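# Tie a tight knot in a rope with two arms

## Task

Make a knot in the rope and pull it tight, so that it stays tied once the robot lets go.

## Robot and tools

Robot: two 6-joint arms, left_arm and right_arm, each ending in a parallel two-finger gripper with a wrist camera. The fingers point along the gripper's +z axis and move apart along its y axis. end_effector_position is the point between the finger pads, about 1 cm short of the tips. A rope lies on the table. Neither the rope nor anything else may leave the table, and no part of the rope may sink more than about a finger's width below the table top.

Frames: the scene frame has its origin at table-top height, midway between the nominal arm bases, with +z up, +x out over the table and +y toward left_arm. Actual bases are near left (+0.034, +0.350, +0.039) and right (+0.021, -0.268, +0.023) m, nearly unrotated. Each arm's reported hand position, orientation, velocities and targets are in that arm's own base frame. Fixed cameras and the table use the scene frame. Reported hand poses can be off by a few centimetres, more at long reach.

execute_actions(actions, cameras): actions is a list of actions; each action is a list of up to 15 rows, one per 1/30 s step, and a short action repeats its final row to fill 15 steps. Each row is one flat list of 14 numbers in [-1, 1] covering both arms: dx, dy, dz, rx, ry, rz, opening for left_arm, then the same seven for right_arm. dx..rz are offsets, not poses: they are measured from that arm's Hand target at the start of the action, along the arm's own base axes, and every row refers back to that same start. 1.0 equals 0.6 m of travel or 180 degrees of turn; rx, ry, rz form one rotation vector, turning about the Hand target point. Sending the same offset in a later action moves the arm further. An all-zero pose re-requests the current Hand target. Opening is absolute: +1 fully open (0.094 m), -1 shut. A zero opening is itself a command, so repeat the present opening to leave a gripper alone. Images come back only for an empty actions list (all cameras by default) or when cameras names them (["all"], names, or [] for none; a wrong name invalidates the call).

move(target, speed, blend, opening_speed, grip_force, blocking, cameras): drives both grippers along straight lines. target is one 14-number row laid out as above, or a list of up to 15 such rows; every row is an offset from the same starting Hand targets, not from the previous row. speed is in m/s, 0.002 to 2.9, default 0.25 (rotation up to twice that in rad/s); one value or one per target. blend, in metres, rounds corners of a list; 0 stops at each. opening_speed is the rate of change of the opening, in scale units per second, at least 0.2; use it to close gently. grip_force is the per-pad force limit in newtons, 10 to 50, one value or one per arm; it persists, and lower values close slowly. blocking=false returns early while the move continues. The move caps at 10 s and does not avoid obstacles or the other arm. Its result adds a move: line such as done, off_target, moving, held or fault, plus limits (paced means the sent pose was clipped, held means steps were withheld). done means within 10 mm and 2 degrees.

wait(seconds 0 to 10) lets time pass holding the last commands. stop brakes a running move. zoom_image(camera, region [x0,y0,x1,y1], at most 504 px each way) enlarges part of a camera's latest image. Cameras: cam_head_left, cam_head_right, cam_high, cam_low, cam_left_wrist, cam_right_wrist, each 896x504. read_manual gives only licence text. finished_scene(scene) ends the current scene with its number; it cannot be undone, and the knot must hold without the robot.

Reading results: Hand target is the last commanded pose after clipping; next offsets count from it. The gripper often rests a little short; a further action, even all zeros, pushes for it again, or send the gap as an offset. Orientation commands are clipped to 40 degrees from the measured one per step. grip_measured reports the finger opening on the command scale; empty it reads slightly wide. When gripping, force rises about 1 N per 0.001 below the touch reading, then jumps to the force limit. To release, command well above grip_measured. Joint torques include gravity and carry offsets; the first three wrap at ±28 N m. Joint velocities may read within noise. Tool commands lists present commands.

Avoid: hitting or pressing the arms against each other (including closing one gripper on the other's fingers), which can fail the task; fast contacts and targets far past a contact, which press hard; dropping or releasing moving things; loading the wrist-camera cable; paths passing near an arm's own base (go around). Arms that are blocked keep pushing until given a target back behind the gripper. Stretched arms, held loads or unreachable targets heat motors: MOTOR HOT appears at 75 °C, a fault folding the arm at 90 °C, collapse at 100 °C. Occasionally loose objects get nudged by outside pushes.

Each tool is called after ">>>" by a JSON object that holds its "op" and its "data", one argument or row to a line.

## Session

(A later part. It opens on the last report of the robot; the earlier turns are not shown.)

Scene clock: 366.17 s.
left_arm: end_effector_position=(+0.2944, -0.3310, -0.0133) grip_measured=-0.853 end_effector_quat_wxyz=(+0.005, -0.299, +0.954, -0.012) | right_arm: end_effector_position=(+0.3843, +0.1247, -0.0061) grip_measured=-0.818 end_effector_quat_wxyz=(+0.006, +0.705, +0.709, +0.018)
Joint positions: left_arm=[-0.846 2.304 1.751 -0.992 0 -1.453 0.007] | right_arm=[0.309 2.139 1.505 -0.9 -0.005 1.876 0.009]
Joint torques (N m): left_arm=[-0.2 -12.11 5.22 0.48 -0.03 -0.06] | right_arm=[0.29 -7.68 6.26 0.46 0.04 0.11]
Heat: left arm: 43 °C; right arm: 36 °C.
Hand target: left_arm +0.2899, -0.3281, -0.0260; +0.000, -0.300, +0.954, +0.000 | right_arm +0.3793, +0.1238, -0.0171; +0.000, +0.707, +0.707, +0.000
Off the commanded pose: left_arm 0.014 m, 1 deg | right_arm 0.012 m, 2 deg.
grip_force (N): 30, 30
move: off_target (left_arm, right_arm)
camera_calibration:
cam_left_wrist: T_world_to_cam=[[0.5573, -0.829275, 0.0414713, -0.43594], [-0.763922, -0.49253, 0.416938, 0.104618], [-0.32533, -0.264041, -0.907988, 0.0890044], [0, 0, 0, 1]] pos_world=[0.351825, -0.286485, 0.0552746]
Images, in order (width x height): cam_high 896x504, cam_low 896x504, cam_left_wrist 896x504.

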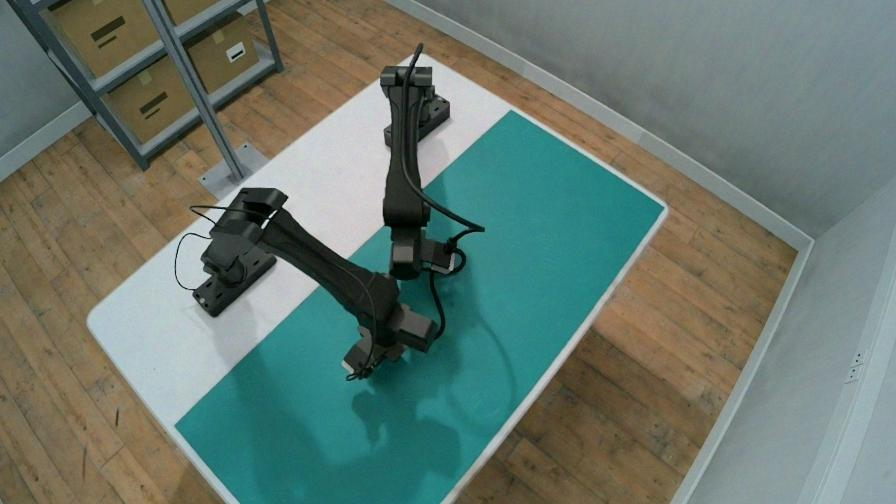

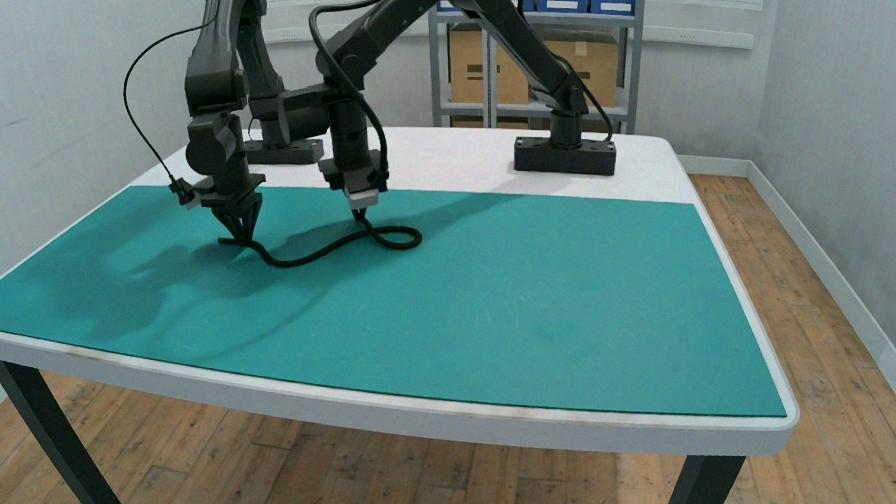

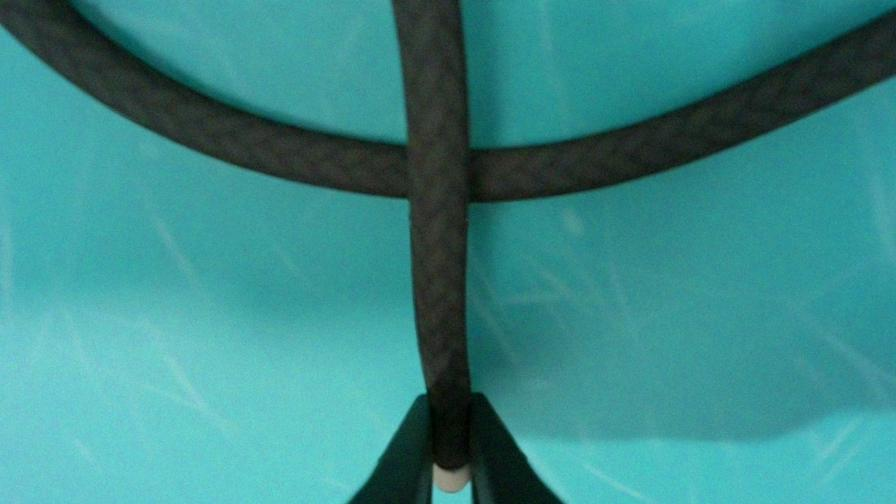

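>>> {"op": "move", "data": {
  "target": [
    [0.118,-0.0115,0.125,0,0,0.11,-1,0,0,0,0,0,0,-1],
    [0.234,0.057,0.125,0,0,0.25,-1,0,0,0,0,0,0,-1],
    [0.234,0.057,0.125,0,0,0.25,-1,-0.109,-0.148,0,0,0,0,-1]
  ],
  "speed": 0.12,
  "blend": [0.02,0.0,0],
  "cameras": ["cam_head_right","cam_high","cam_low","cam_left_wrist"]
}}

Scene clock: 433.67 s.
left_arm: end_effector_position=(+0.4312, -0.2964, +0.0570) grip_measured=-0.853 end_effector_quat_wxyz=(+0.013, -0.637, +0.769, -0.046) | right_arm: end_effector_position=(+0.3407, +0.0546, -0.0079) grip_measured=-0.818 end_effector_quat_wxyz=(+0.006, +0.700, +0.713, +0.052)
Joint positions: left_arm=[-0.604 2.697 2.756 -1.534 0.001 -1.987 0.007] | right_arm=[0.128 1.898 1.13 -0.713 -0.054 1.683 0.009]
Joint torques (N m): left_arm=[0.25 -13.64 9.03 0.24 -0.04 -0.07] | right_arm=[-1.32 -8.08 2.95 0.11 0.46 -0.02]
Heat: left arm: 44 °C; right arm: 37 °C.
Hand target: left_arm +0.4302, -0.2940, +0.0491; +0.001, -0.642, +0.767, +0.000 | right_arm +0.3138, +0.0350, -0.0172; +0.000, +0.707, +0.708, +0.000
Off the commanded pose: left_arm 0.008 m, 6 deg | right_arm 0.034 m, 6 deg.
joint sent to its limit (left arm) — joint 4 (wrist pitch), lower limit. The joint targets are off in orientation, not in position.
grip_force (N): 30, 30
move: off_target (left_arm, right_arm)
camera_calibration:
cam_left_wrist: T_world_to_cam=[[0.974844, -0.197319, 0.103656, -0.482678], [-0.222889, -0.863502, 0.452422, -0.148404], [0.000236132, -0.464144, -0.88576, 0.00553658], [0, 0, 0, 1]] pos_world=[0.437457, -0.220819, 0.122078]
Images, in order (width x height): cam_head_right 896x504, cam_high 896x504, cam_low 896x504, cam_left_wrist 896x504.

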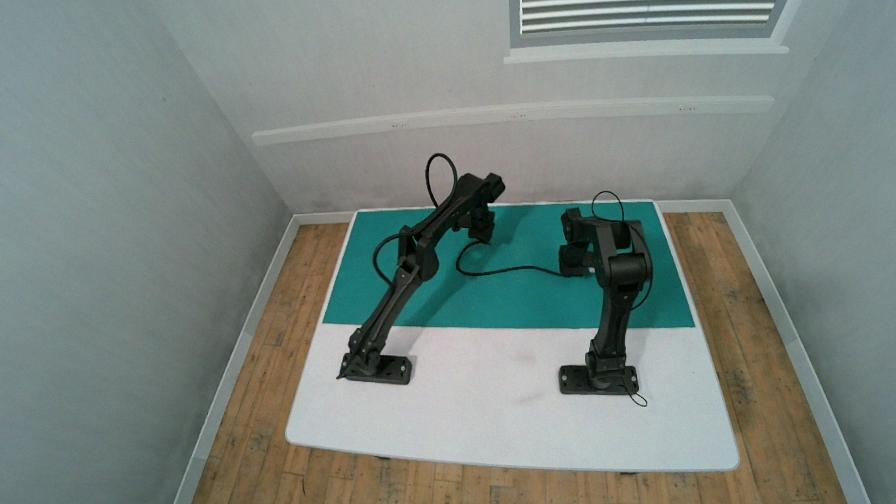

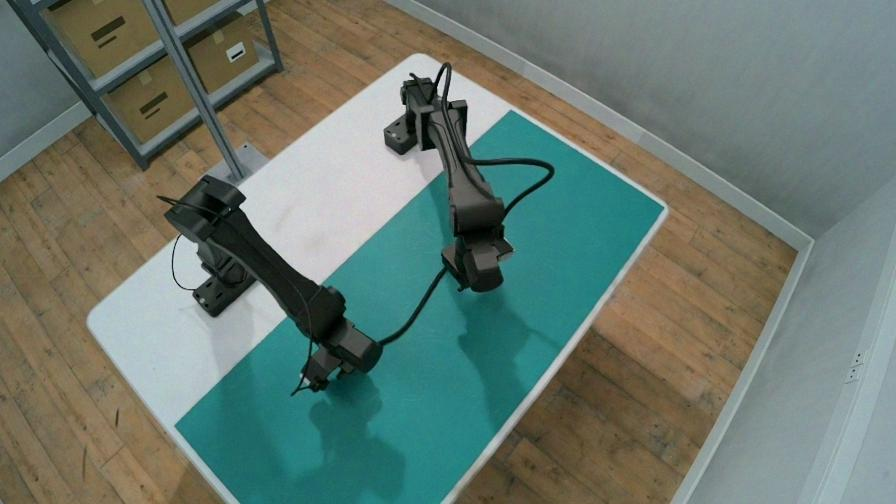

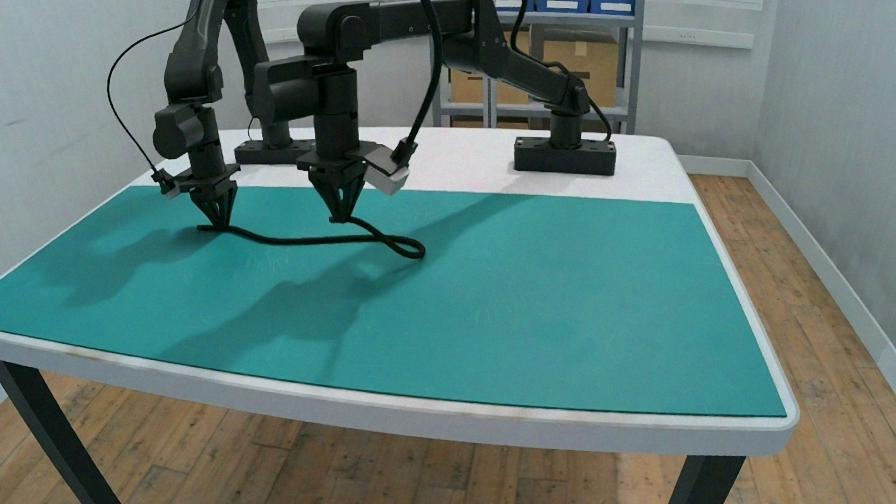

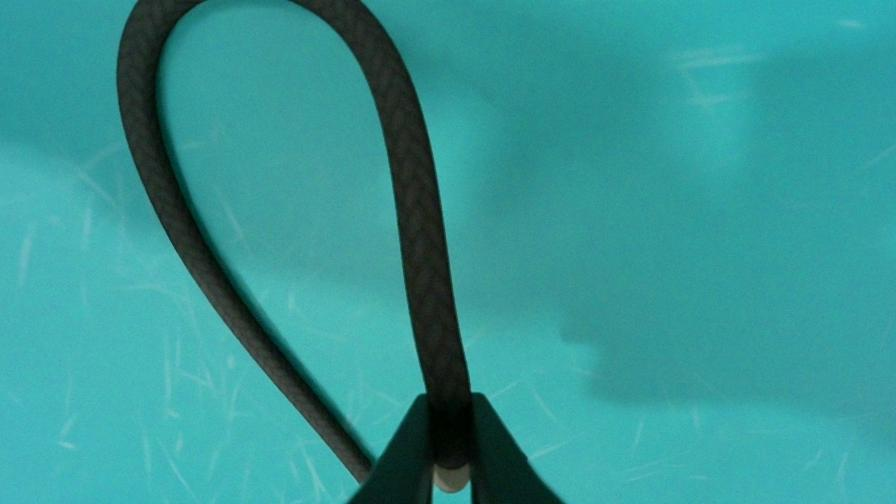

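>>> {"op": "move", "data": {
  "target": [
    [-0.0645,-0.151,-0.042,0,0,-0.11,-1,0,0,0,0,0,0,-1],
    [-0.164,-0.168,-0.042,0,0,-0.22,-1,0,0,0,0,0,0,-1],
    [-0.248,-0.162,-0.045,0,0,-0.33,-1,0,0,0,0,0,0,-1]
  ],
  "speed": 0.12,
  "blend": [0.02,0.02,0],
  "cameras": ["cam_head_right","cam_high","cam_low","cam_left_wrist"]
}}

>>> {"op": "zoom_image", "data": {
  "camera": "cam_low",
  "region": [180, 150, 480, 290]
}}

>>> {"op": "zoom_image", "data": {
  "camera": "cam_high",
  "region": [360, 200, 520, 380]
}}

Scene clock: 534.47 s.
left_arm: end_effector_position=(+0.2815, -0.3891, +0.0099) grip_measured=-0.853 end_effector_quat_wxyz=(-0.007, -0.181, +0.983, +0.013) | right_arm: end_effector_position=(+0.3407, +0.0546, -0.0079) grip_measured=-0.818 end_effector_quat_wxyz=(+0.006, +0.700, +0.713, +0.052)
Joint positions: left_arm=[-0.946 2.528 2.246 -1.319 0.001 -1.31 0.007] | right_arm=[0.128 1.898 1.13 -0.713 -0.054 1.682 0.009]
Joint torques (N m): left_arm=[-0.18 -18.89 5 0.37 -0.03 0.03] | right_arm=[-1.29 -8.06 2.95 0.11 0.45 0]
Motor temperatures (°C): left_arm=[29 47 35 32 31 31 30] | right_arm=[30 38 35 31 30 31 31]
Heat: left arm: 47 °C; right arm: 38 °C.
Hand target: left_arm +0.2813, -0.3912, +0.0221; +0.000, -0.178, +0.984, +0.000 | right_arm +0.3138, +0.0350, -0.0172; +0.000, +0.707, +0.707, +0.000
Off the commanded pose: left_arm 0.012 m, 2 deg | right_arm 0.034 m, 6 deg.
elbow stopped short (left arm): the move would have taken joint 3 (elbow) straighter than the controller allows.
grip_force (N): 30, 30
move: off_target (left_arm, right_arm)
camera_calibration:
cam_left_wrist: T_world_to_cam=[[0.342551, -0.939426, -0.0117521, -0.459873], [-0.847107, -0.314249, 0.428554, 0.149134], [-0.406288, -0.136846, -0.90344, 0.162792], [0, 0, 0, 1]] pos_world=[0.350002, -0.362875, 0.077756]
Images, in order (width x height): cam_head_right 896x504, cam_high 896x504, cam_low 896x504, cam_left_wrist 896x504.

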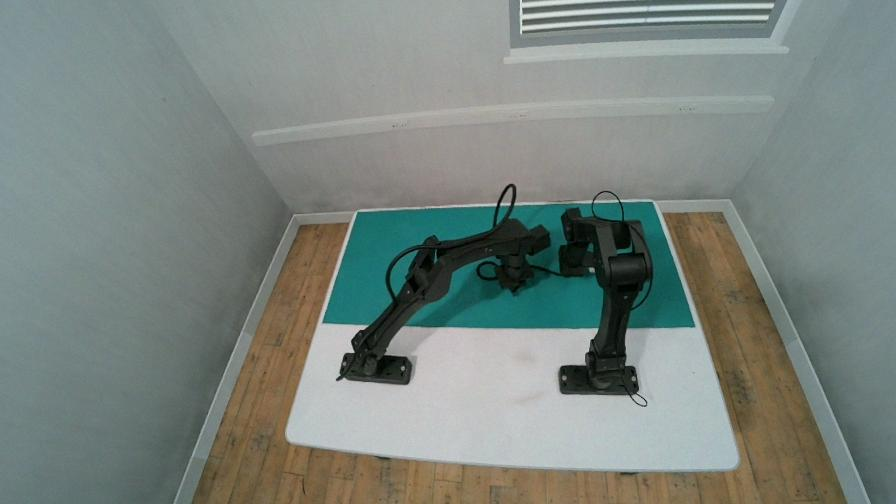

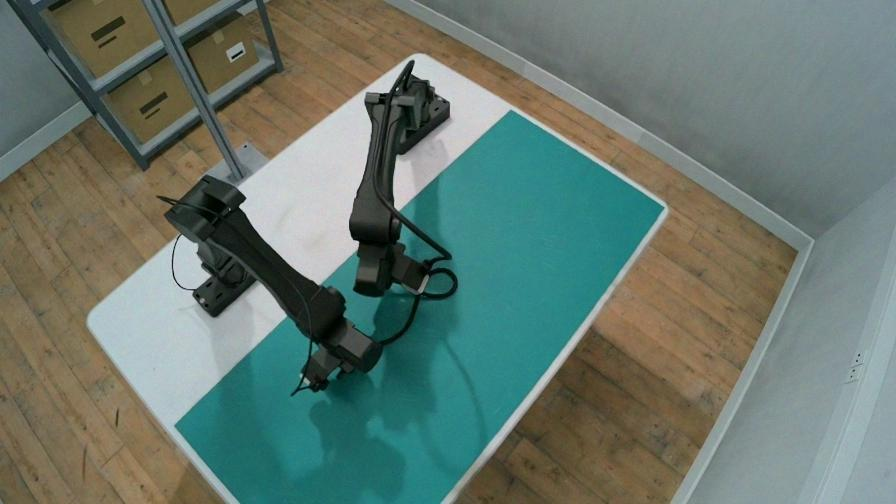

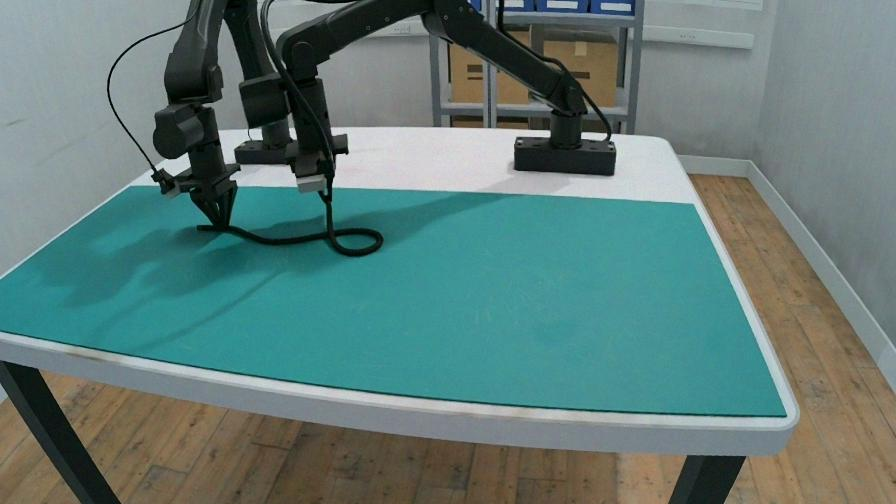

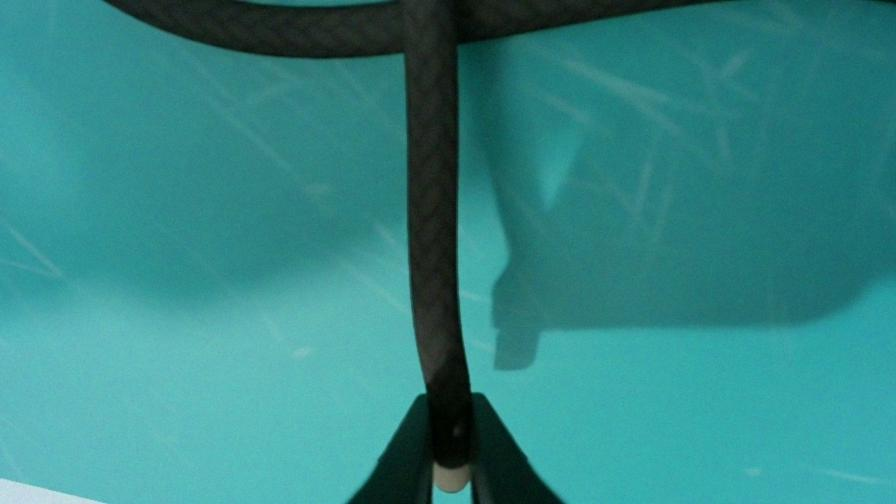

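Scaled by 1.680.

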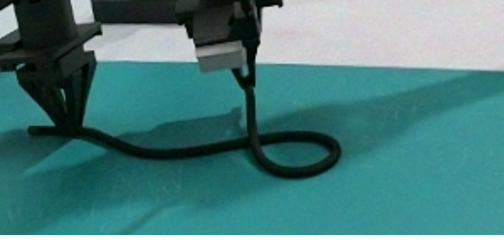

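Scaled by 2.800.

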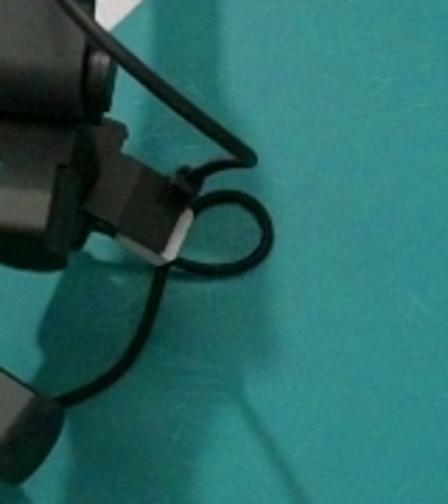

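>>> {"op": "move", "data": {
  "target": [
    [-0.017,0.0587,-0.03,0,0,-0.333,-1,0,0,0,0,0,0,-1],
    [0.04,0.134,-0.06,0,0,-0.7,-1,0,0,0,0,0,0,-1],
    [0.0567,0.151,-0.078,0,0,-0.778,-1,0,0,0,0,0,0,-1]
  ],
  "speed": 0.12,
  "blend": [0.02,0.01,0],
  "cameras": ["cam_head_left","cam_head_right","cam_high","cam_low","cam_left_wrist"]
}}

>>> {"op": "zoom_image", "data": {
  "camera": "cam_low",
  "region": [180, 150, 480, 290]
}}

>>> {"op": "zoom_image", "data": {
  "camera": "cam_high",
  "region": [360, 200, 520, 380]
}}

Scene clock: 567.80 s.
left_arm: end_effector_position=(+0.2967, -0.3164, -0.0165) grip_measured=-0.853 end_effector_quat_wxyz=(-0.005, +0.853, +0.521, -0.027) | right_arm: end_effector_position=(+0.3407, +0.0546, -0.0079) grip_measured=-0.818 end_effector_quat_wxyz=(+0.006, +0.700, +0.713, +0.052)
Joint positions: left_arm=[-0.799 2.319 1.763 -1.037 0.05 1.247 0.007] | right_arm=[0.128 1.898 1.13 -0.713 -0.054 1.682 0.009]
Joint torques (N m): left_arm=[2.33 -14.24 4.11 0.7 -0.54 0.13] | right_arm=[-1.32 -8.08 2.96 0.12 0.46 -0.01]
Motor temperatures (°C): left_arm=[29 55 34 32 31 31 30] | right_arm=[30 38 35 31 30 31 31]
Heat: left arm: 55 °C; right arm: 38 °C.
Hand target: left_arm +0.3130, -0.3029, -0.0223; +0.000, +0.850, +0.527, +0.000 (not the last commanded pose) | right_arm +0.3138, +0.0350, -0.0172; +0.000, +0.707, +0.707, +0.000
Off the commanded pose: left_arm 0.026 m, 4 deg | right_arm 0.034 m, 6 deg.
grip_force (N): 30, 30
move: off_target (left_arm, right_arm; path cut at 10 s); path passed 2 of 3 targets
camera_calibration:
cam_left_wrist: T_world_to_cam=[[-0.880853, 0.470516, 0.0520844, 0.413018], [0.45284, 0.805436, 0.382371, 0.163985], [0.137961, 0.360399, -0.92254, 0.150526], [0, 0, 0, 1]] pos_world=[0.268782, -0.38066, 0.0546517]
Images, in order (width x height): cam_head_left 896x504, cam_head_right 896x504, cam_high 896x504, cam_low 896x504, cam_left_wrist 896x504.

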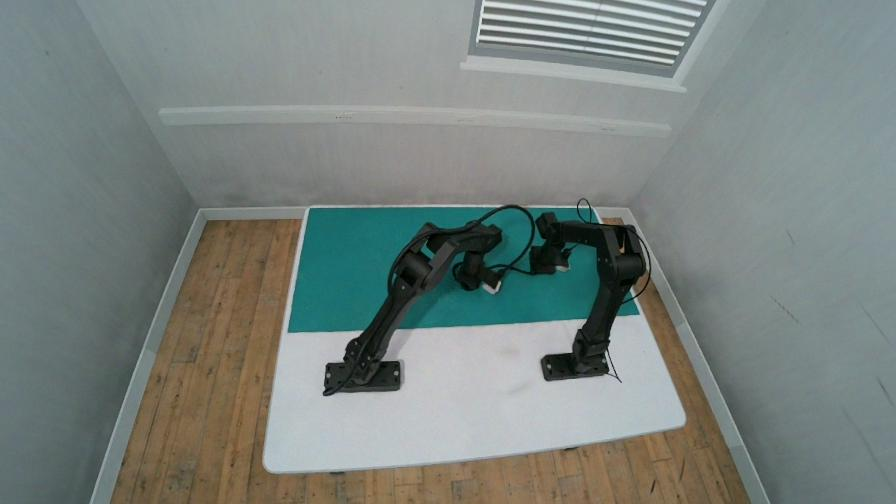

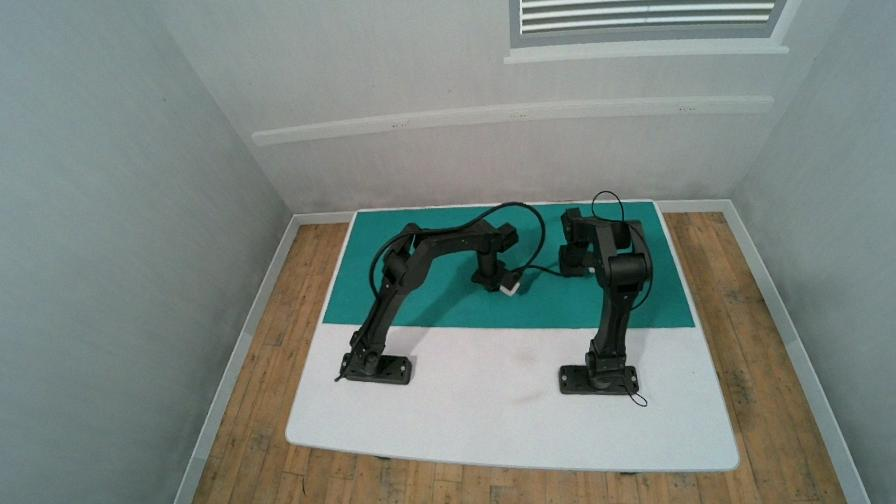

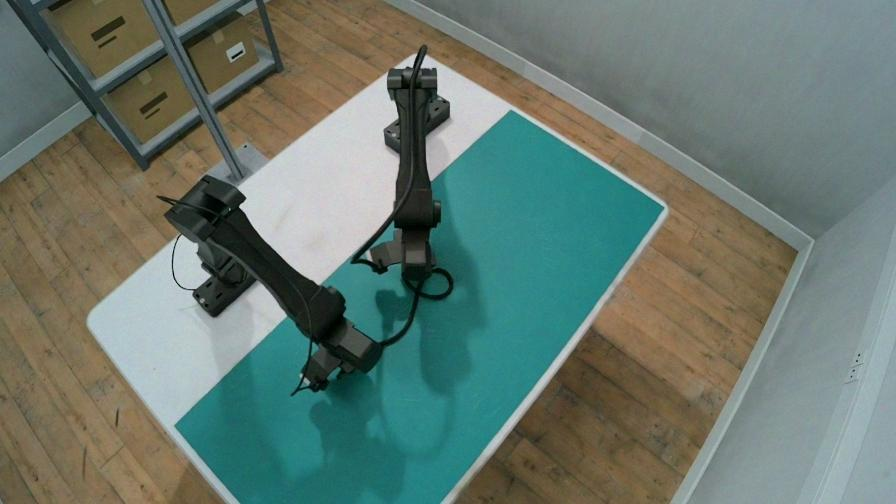

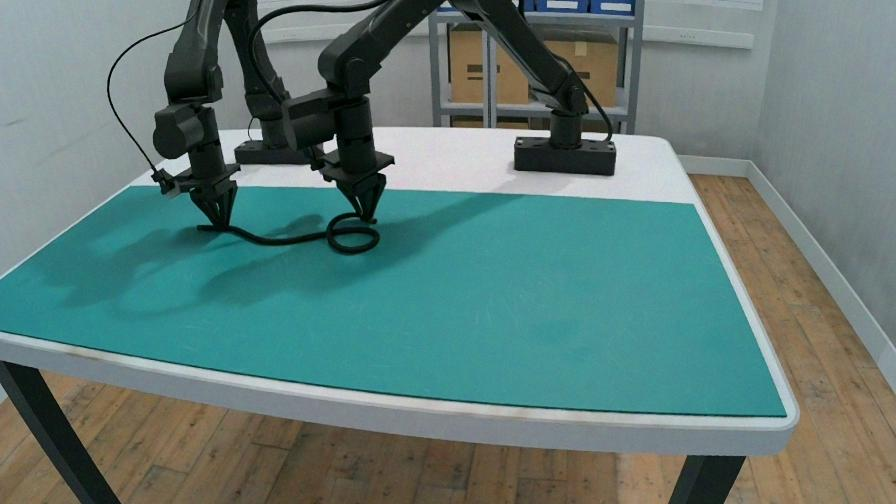

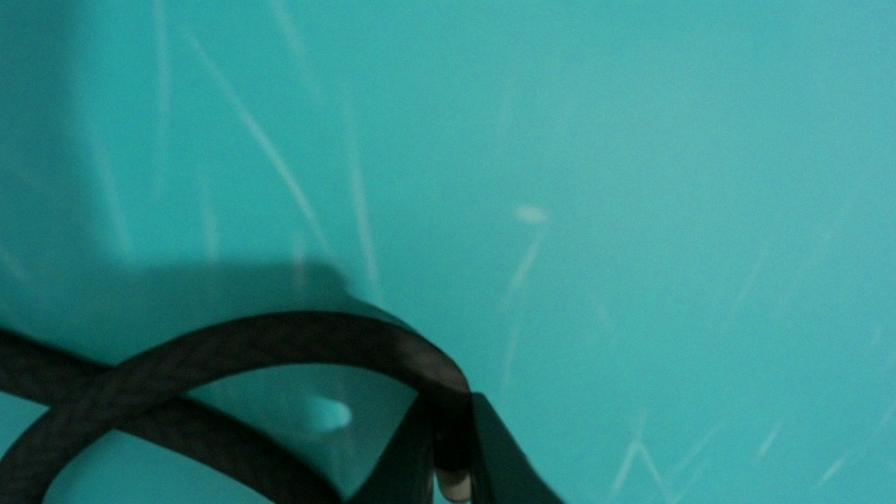

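Scaled by 1.680.

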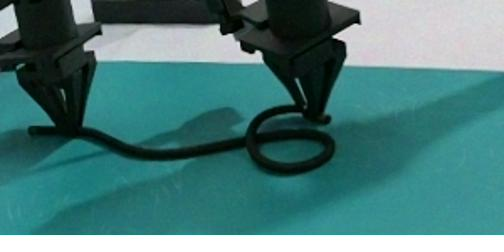

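Scaled by 2.800.

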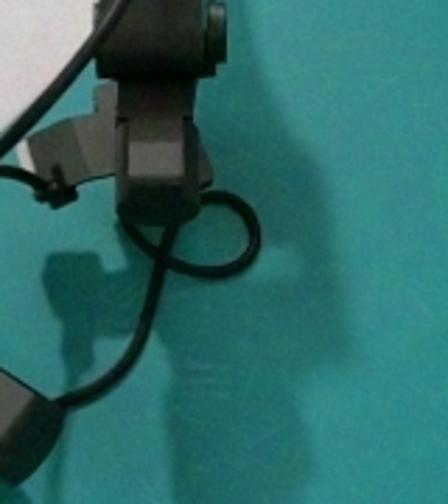

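>>> {"op": "move", "data": {
  "target": [
    [0,0,0,0,0,0,-0.5,0,0,0,0,0,0,-1],
    [0,0,0.1,0,0,0,-0.5,0,0,0,0,0,0,-1],
    [-0.02,0.12,0.15,0,0,0,-0.5,0,0,0,0,0,0,-1]
  ],
  "speed": 0.15,
  "cameras": ["cam_head_right","cam_high","cam_low","cam_left_wrist"]
}}

>>> {"op": "zoom_image", "data": {
  "camera": "cam_low",
  "region": [180, 150, 480, 290]
}}

>>> {"op": "zoom_image", "data": {
  "camera": "cam_high",
  "region": [360, 200, 520, 380]
}}

Scene clock: 583.40 s.
left_arm: end_effector_position=(+0.3068, -0.2336, +0.0644) grip_measured=-0.502 end_effector_quat_wxyz=(+0.000, +0.847, +0.532, +0.001) | right_arm: end_effector_position=(+0.3407, +0.0546, -0.0079) grip_measured=-0.818 end_effector_quat_wxyz=(+0.006, +0.700, +0.713, +0.052)
Joint positions: left_arm=[-0.655 2.027 1.626 -1.167 -0.002 1.365 0.023] | right_arm=[0.128 1.898 1.13 -0.713 -0.054 1.682 0.009]
Joint torques (N m): left_arm=[-0.08 -13.7 5.01 0.27 0.02 0.1] | right_arm=[-1.31 -8.06 2.96 0.12 0.46 0]
Heat: left arm: 54 °C; right arm: 38 °C.
Hand target: left_arm +0.3011, -0.2309, +0.0677; +0.000, +0.850, +0.528, +0.000 | right_arm +0.3138, +0.0350, -0.0172; +0.000, +0.707, +0.707, +0.000
Off the commanded pose: left_arm 0.007 m, 1 deg | right_arm 0.034 m, 6 deg.
grip_force (N): 30, 30
move: off_target (right_arm)
camera_calibration:
cam_left_wrist: T_world_to_cam=[[-0.894443, 0.446966, 0.0138993, 0.37994], [0.410469, 0.808282, 0.422131, 0.0728534], [0.177443, 0.383277, -0.906428, 0.186172], [0, 0, 0, 1]] pos_world=[0.276896, -0.300062, 0.132717]
Images, in order (width x height): cam_head_right 896x504, cam_high 896x504, cam_low 896x504, cam_left_wrist 896x504.

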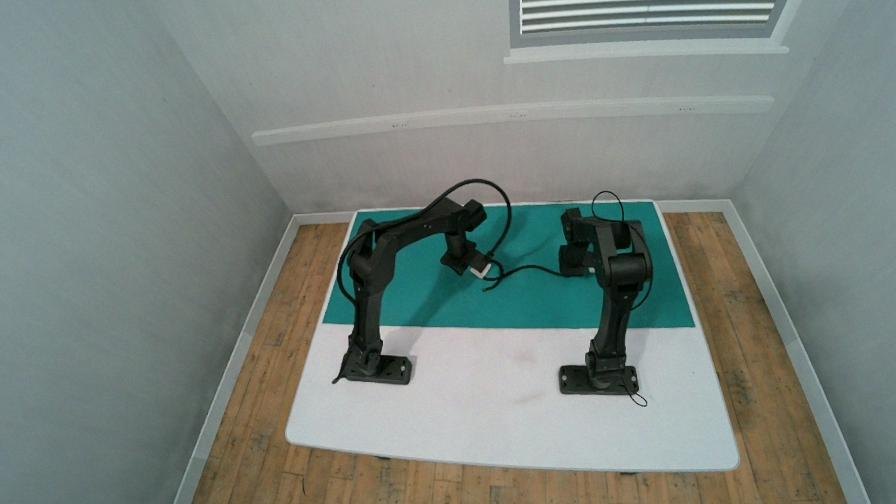

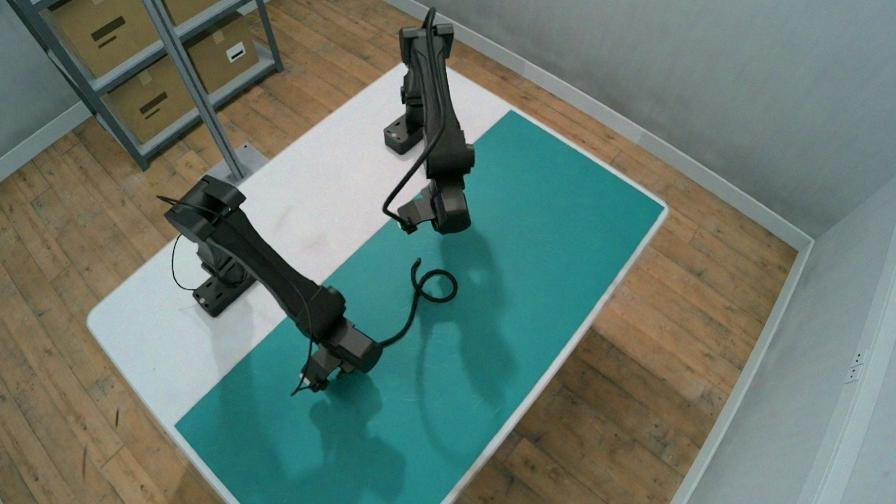

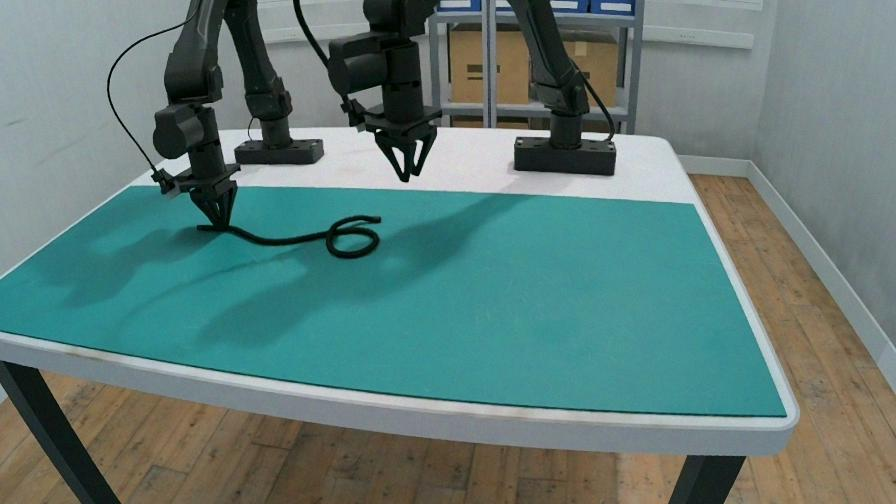

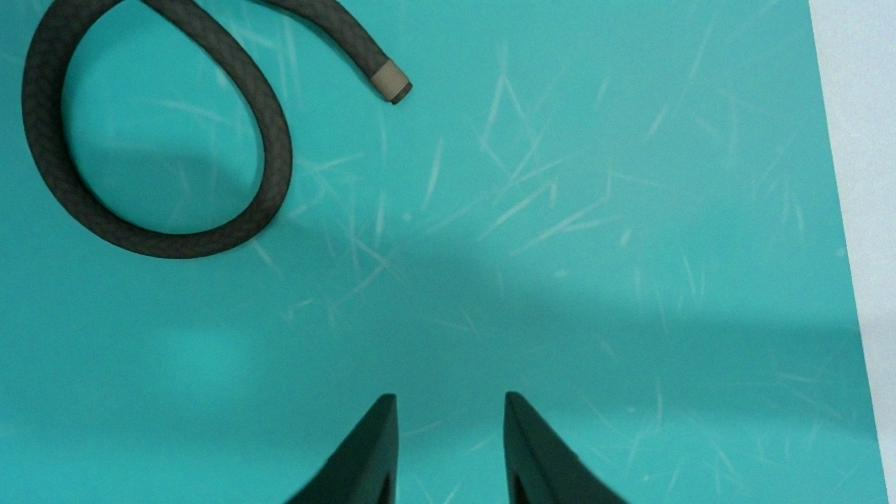

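Scaled by 1.680.

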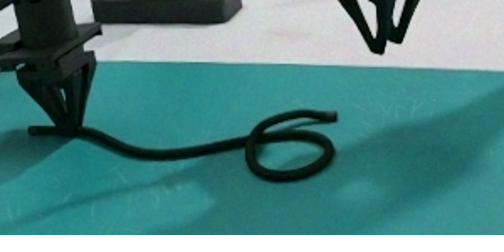

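Scaled by 2.800.

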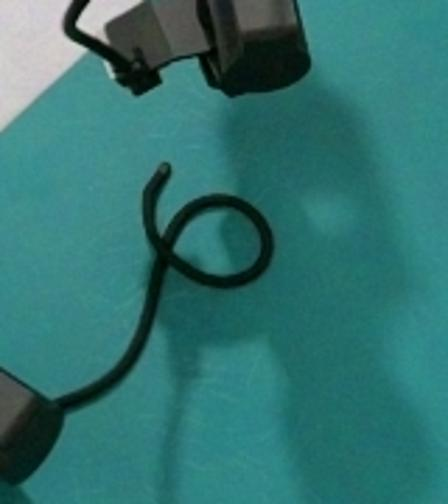

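>>> {"op": "move", "data": {
  "target": [
    [0.03,-0.05,0.05,0,0,0.5,-0.4,0,0,0,0,0,0,-1],
    [0.0685,-0.107,0.02,0,0,0.98,-0.4,0,0,0,0,0,0,-1]
  ],
  "speed": 0.3,
  "blend": [0.02,0],
  "cameras": ["cam_low","cam_left_wrist"]
}}

Scene clock: 674.87 s.
left_arm: end_effector_position=(+0.3435, -0.2930, +0.0832) grip_measured=-0.402 end_effector_quat_wxyz=(+0.004, -0.499, +0.867, -0.010) | right_arm: end_effector_position=(+0.3407, +0.0546, -0.0079) grip_measured=-0.818 end_effector_quat_wxyz=(+0.006, +0.700, +0.713, +0.052)
Joint positions: left_arm=[-0.708 2.294 2.122 -1.377 0 -1.753 0.028] | right_arm=[0.128 1.898 1.13 -0.713 -0.054 1.682 0.009]
Joint torques (N m): left_arm=[-0.39 -11.75 9.21 0.11 -0.03 -0.09] | right_arm=[-1.32 -8.08 2.95 0.12 0.45 -0.01]
Heat: left arm: 51 °C; right arm: 39 °C.
Hand target: left_arm +0.3422, -0.2951, +0.0797; +0.000, -0.501, +0.866, +0.000 | right_arm +0.3138, +0.0350, -0.0172; +0.000, +0.707, +0.707, +0.000
Off the commanded pose: left_arm 0.004 m, 1 deg | right_arm 0.034 m, 6 deg.
grip_force (N): 30, 30
move: off_target (right_arm)
camera_calibration:
cam_left_wrist: T_world_to_cam=[[0.856607, -0.514631, 0.0371277, -0.446137], [-0.479981, -0.768393, 0.423308, -0.0583], [-0.189319, -0.380429, -0.905225, 0.121671], [0, 0, 0, 1]] pos_world=[0.377216, -0.228106, 0.151382]
Images, in order (width x height): cam_low 896x504, cam_left_wrist 896x504.

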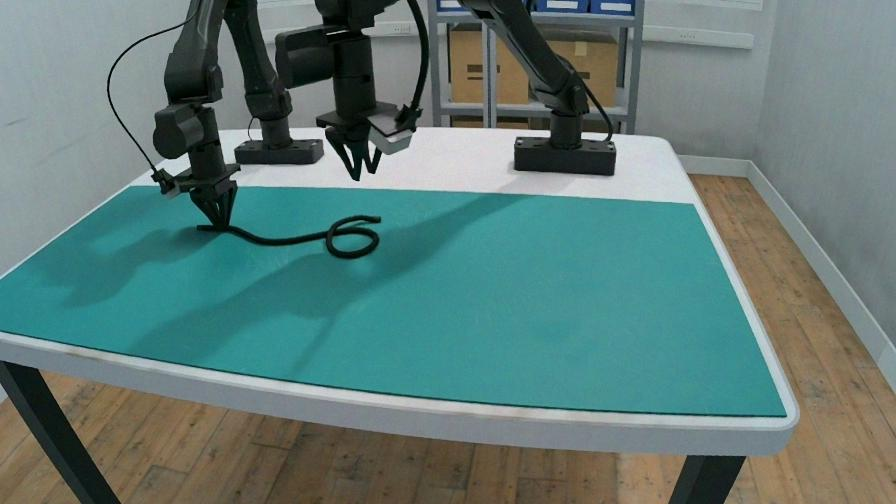

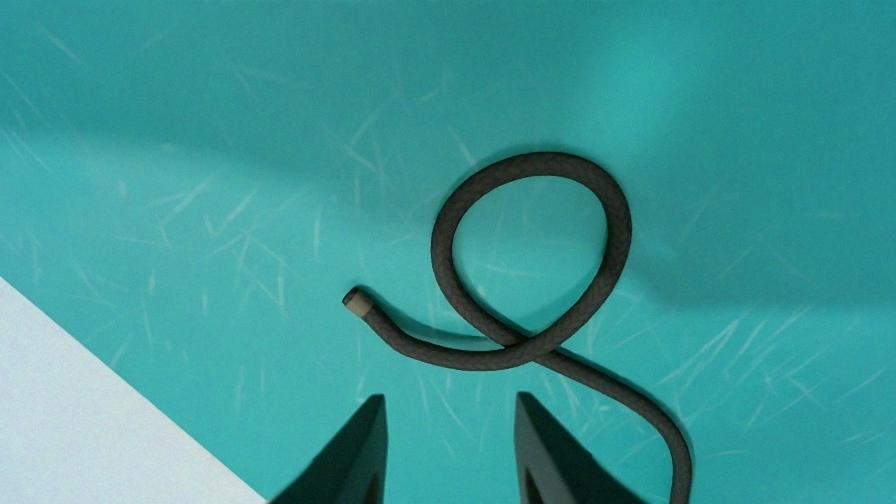

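>>> {"op": "move", "data": {
  "target": [
    [-0.0095,-0.0165,-0.1,0,0,0.03,-0.4,0,0,0,0,0,0,-1],
    [-0.0095,-0.0165,-0.181,0,0,0.03,-0.4,0,0,0,0,0,0,-1]
  ],
  "speed": 0.12,
  "blend": [0.0,0],
  "cameras": ["cam_low","cam_left_wrist"]
}}

>>> {"op": "zoom_image", "data": {
  "camera": "cam_low",
  "region": [280, 150, 430, 270]
}}

Scene clock: 704.87 s.
left_arm: end_effector_position=(+0.3415, -0.3071, -0.0169) grip_measured=-0.402 end_effector_quat_wxyz=(+0.003, -0.539, +0.842, -0.012) | right_arm: end_effector_position=(+0.3407, +0.0546, -0.0079) grip_measured=-0.818 end_effector_quat_wxyz=(+0.006, +0.700, +0.713, +0.052)
Joint positions: left_arm=[-0.734 2.375 1.862 -1.032 0.001 -1.872 0.028] | right_arm=[0.128 1.898 1.13 -0.713 -0.054 1.682 0.009]
Joint torques (N m): left_arm=[-0.27 -12.79 5.38 0.45 -0.03 -0.08] | right_arm=[-1.31 -8.09 2.96 0.12 0.45 0]
Motor temperatures (°C): left_arm=[29 47 36 31 31 31 29] | right_arm=[30 39 35 31 31 31 31]
Heat: left arm: 47 °C; right arm: 39 °C.
Hand target: left_arm +0.3365, -0.3049, -0.0290; +0.000, -0.541, +0.841, +0.000 | right_arm +0.3138, +0.0350, -0.0172; +0.000, +0.707, +0.707, +0.000
Off the commanded pose: left_arm 0.013 m, 1 deg | right_arm 0.034 m, 6 deg.
grip_force (N): 30, 30
move: off_target (left_arm, right_arm)
camera_calibration:
cam_left_wrist: T_world_to_cam=[[0.900847, -0.432276, 0.0401511, -0.437651], [-0.406629, -0.807753, 0.426836, -0.064806], [-0.152079, -0.40084, -0.903437, 0.0062476], [0, 0, 0, 1]] pos_world=[0.368855, -0.239029, 0.050878]
Images, in order (width x height): cam_low 896x504, cam_left_wrist 896x504.

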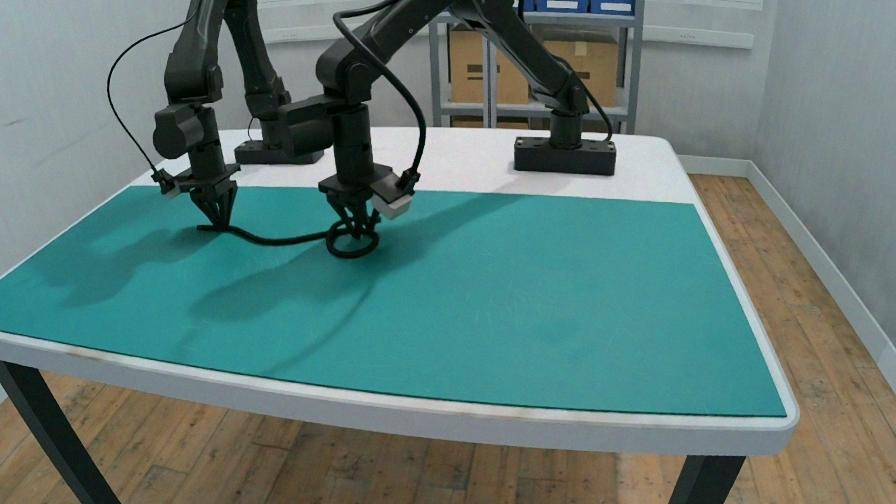

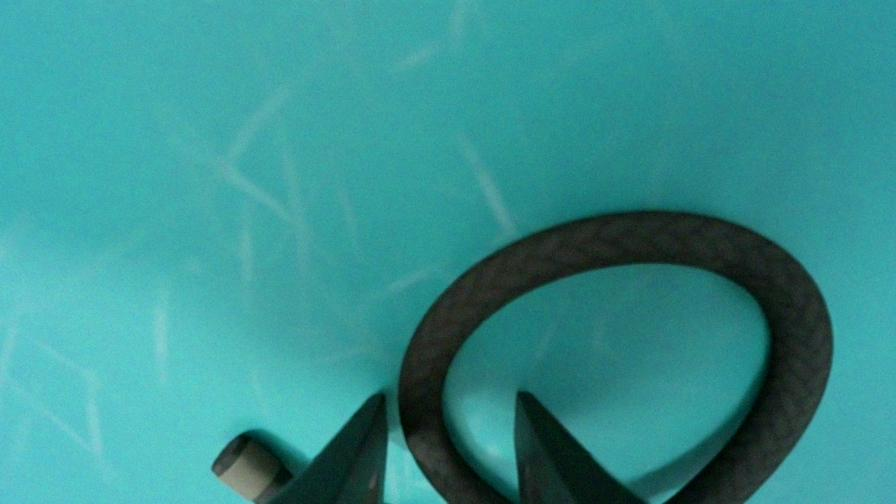

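Scaled by 3.360.

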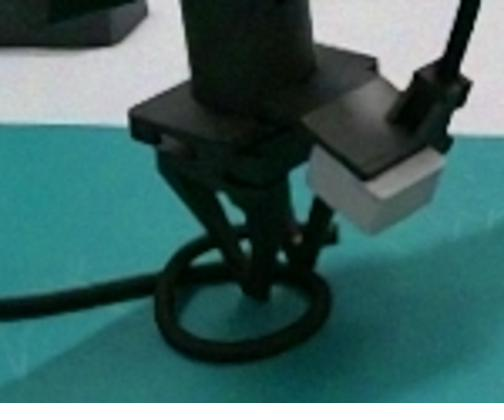

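>>> {"op": "move", "data": {
  "target": [
    [0,0,0,0,0,0,-1,0,0,0,0,0,0,-1],
    [0,0,0.075,0,0,0,-1,0,0,0,0,0,0,-1],
    [-0.12,0.01,0.075,0,0,0,-1,0,0,0,0,0,0,-1]
  ],
  "speed": 0.12,
  "cameras": ["cam_low","cam_high","cam_left_wrist"]
}}

>>> {"op": "zoom_image", "data": {
  "camera": "cam_low",
  "region": [280, 150, 430, 270]
}}

>>> {"op": "zoom_image", "data": {
  "camera": "cam_high",
  "region": [360, 200, 520, 380]
}}

Scene clock: 714.50 s.
left_arm: end_effector_position=(+0.2659, -0.3059, +0.0107) grip_measured=-0.850 end_effector_quat_wxyz=(-0.005, -0.535, +0.845, -0.001) | right_arm: end_effector_position=(+0.3407, +0.0546, -0.0079) grip_measured=-0.818 end_effector_quat_wxyz=(+0.006, +0.699, +0.713, +0.052)
Joint positions: left_arm=[-0.853 2.154 1.601 -1.017 0.011 -1.983 0.007] | right_arm=[0.128 1.898 1.13 -0.713 -0.054 1.682 0.009]
Joint torques (N m): left_arm=[0.42 -15.08 4.66 0.26 -0.13 -0.07] | right_arm=[-1.31 -8.08 2.95 0.12 0.47 0]
Heat: left arm: 49 °C; right arm: 39 °C.
Hand target: left_arm +0.2645, -0.2988, +0.0160; +0.000, -0.541, +0.841, +0.000 | right_arm +0.3138, +0.0350, -0.0172; +0.000, +0.707, +0.707, +0.000
Off the commanded pose: left_arm 0.009 m, 1 deg | right_arm 0.034 m, 6 deg.
grip_force (N): 30, 30
move: off_target (right_arm)
camera_calibration:
cam_left_wrist: T_world_to_cam=[[0.897821, -0.440191, 0.012238, -0.371454], [-0.402278, -0.808554, 0.429432, -0.10779], [-0.179137, -0.390476, -0.903016, 0.0305491], [0, 0, 0, 1]] pos_world=[0.29561, -0.238736, 0.0784208]
Images, in order (width x height): cam_high 896x504, cam_low 896x504, cam_left_wrist 896x504.

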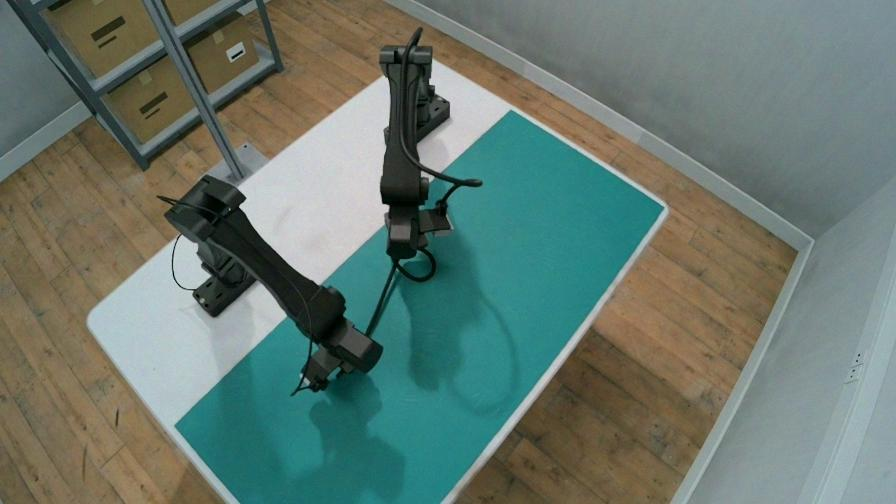

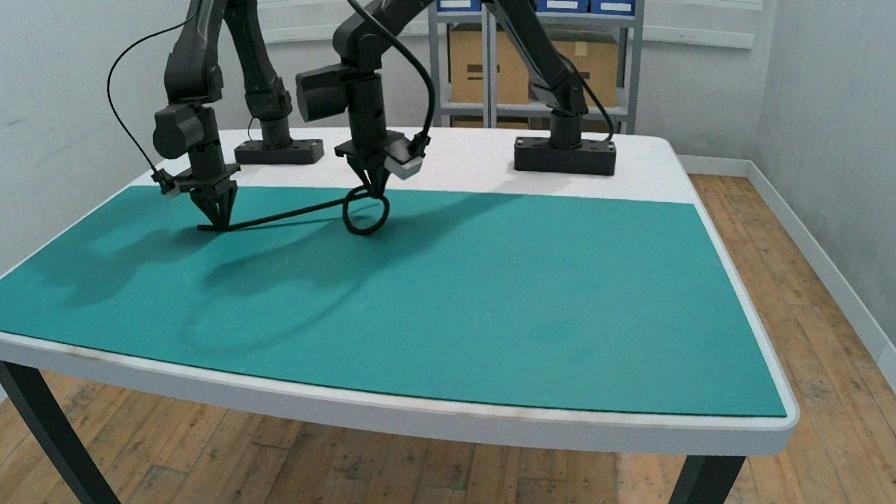

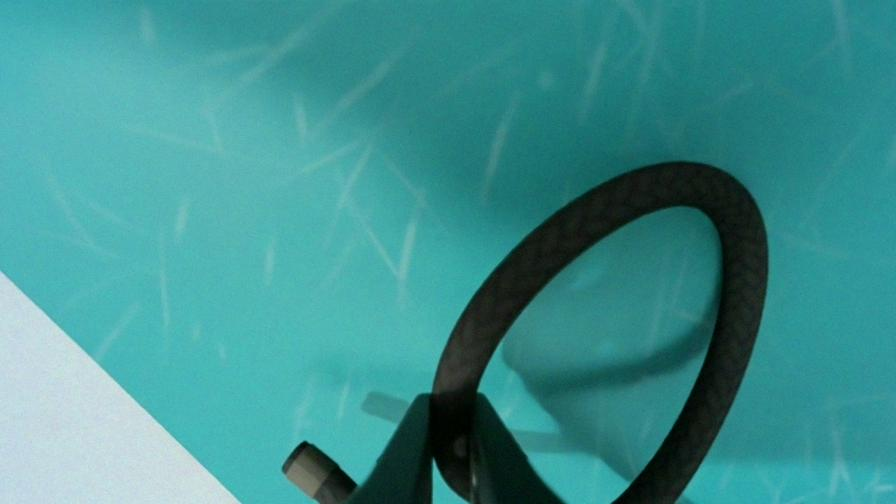

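Scaled by 3.360.

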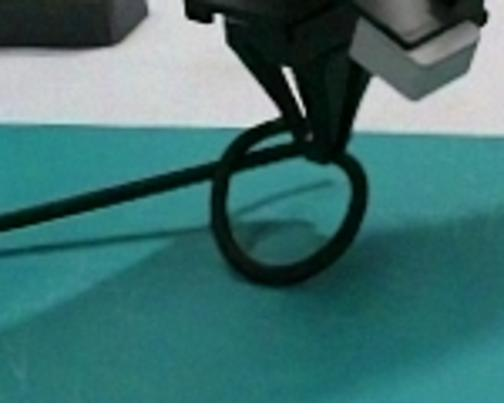

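Scaled by 2.800.

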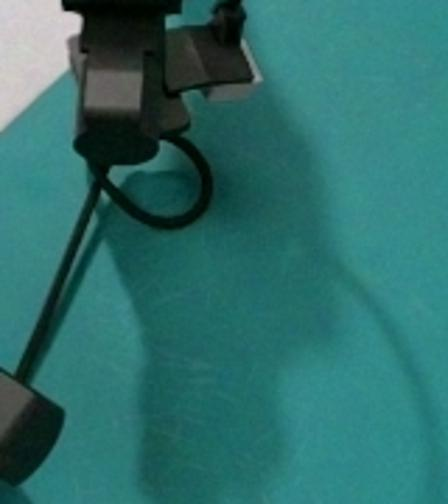

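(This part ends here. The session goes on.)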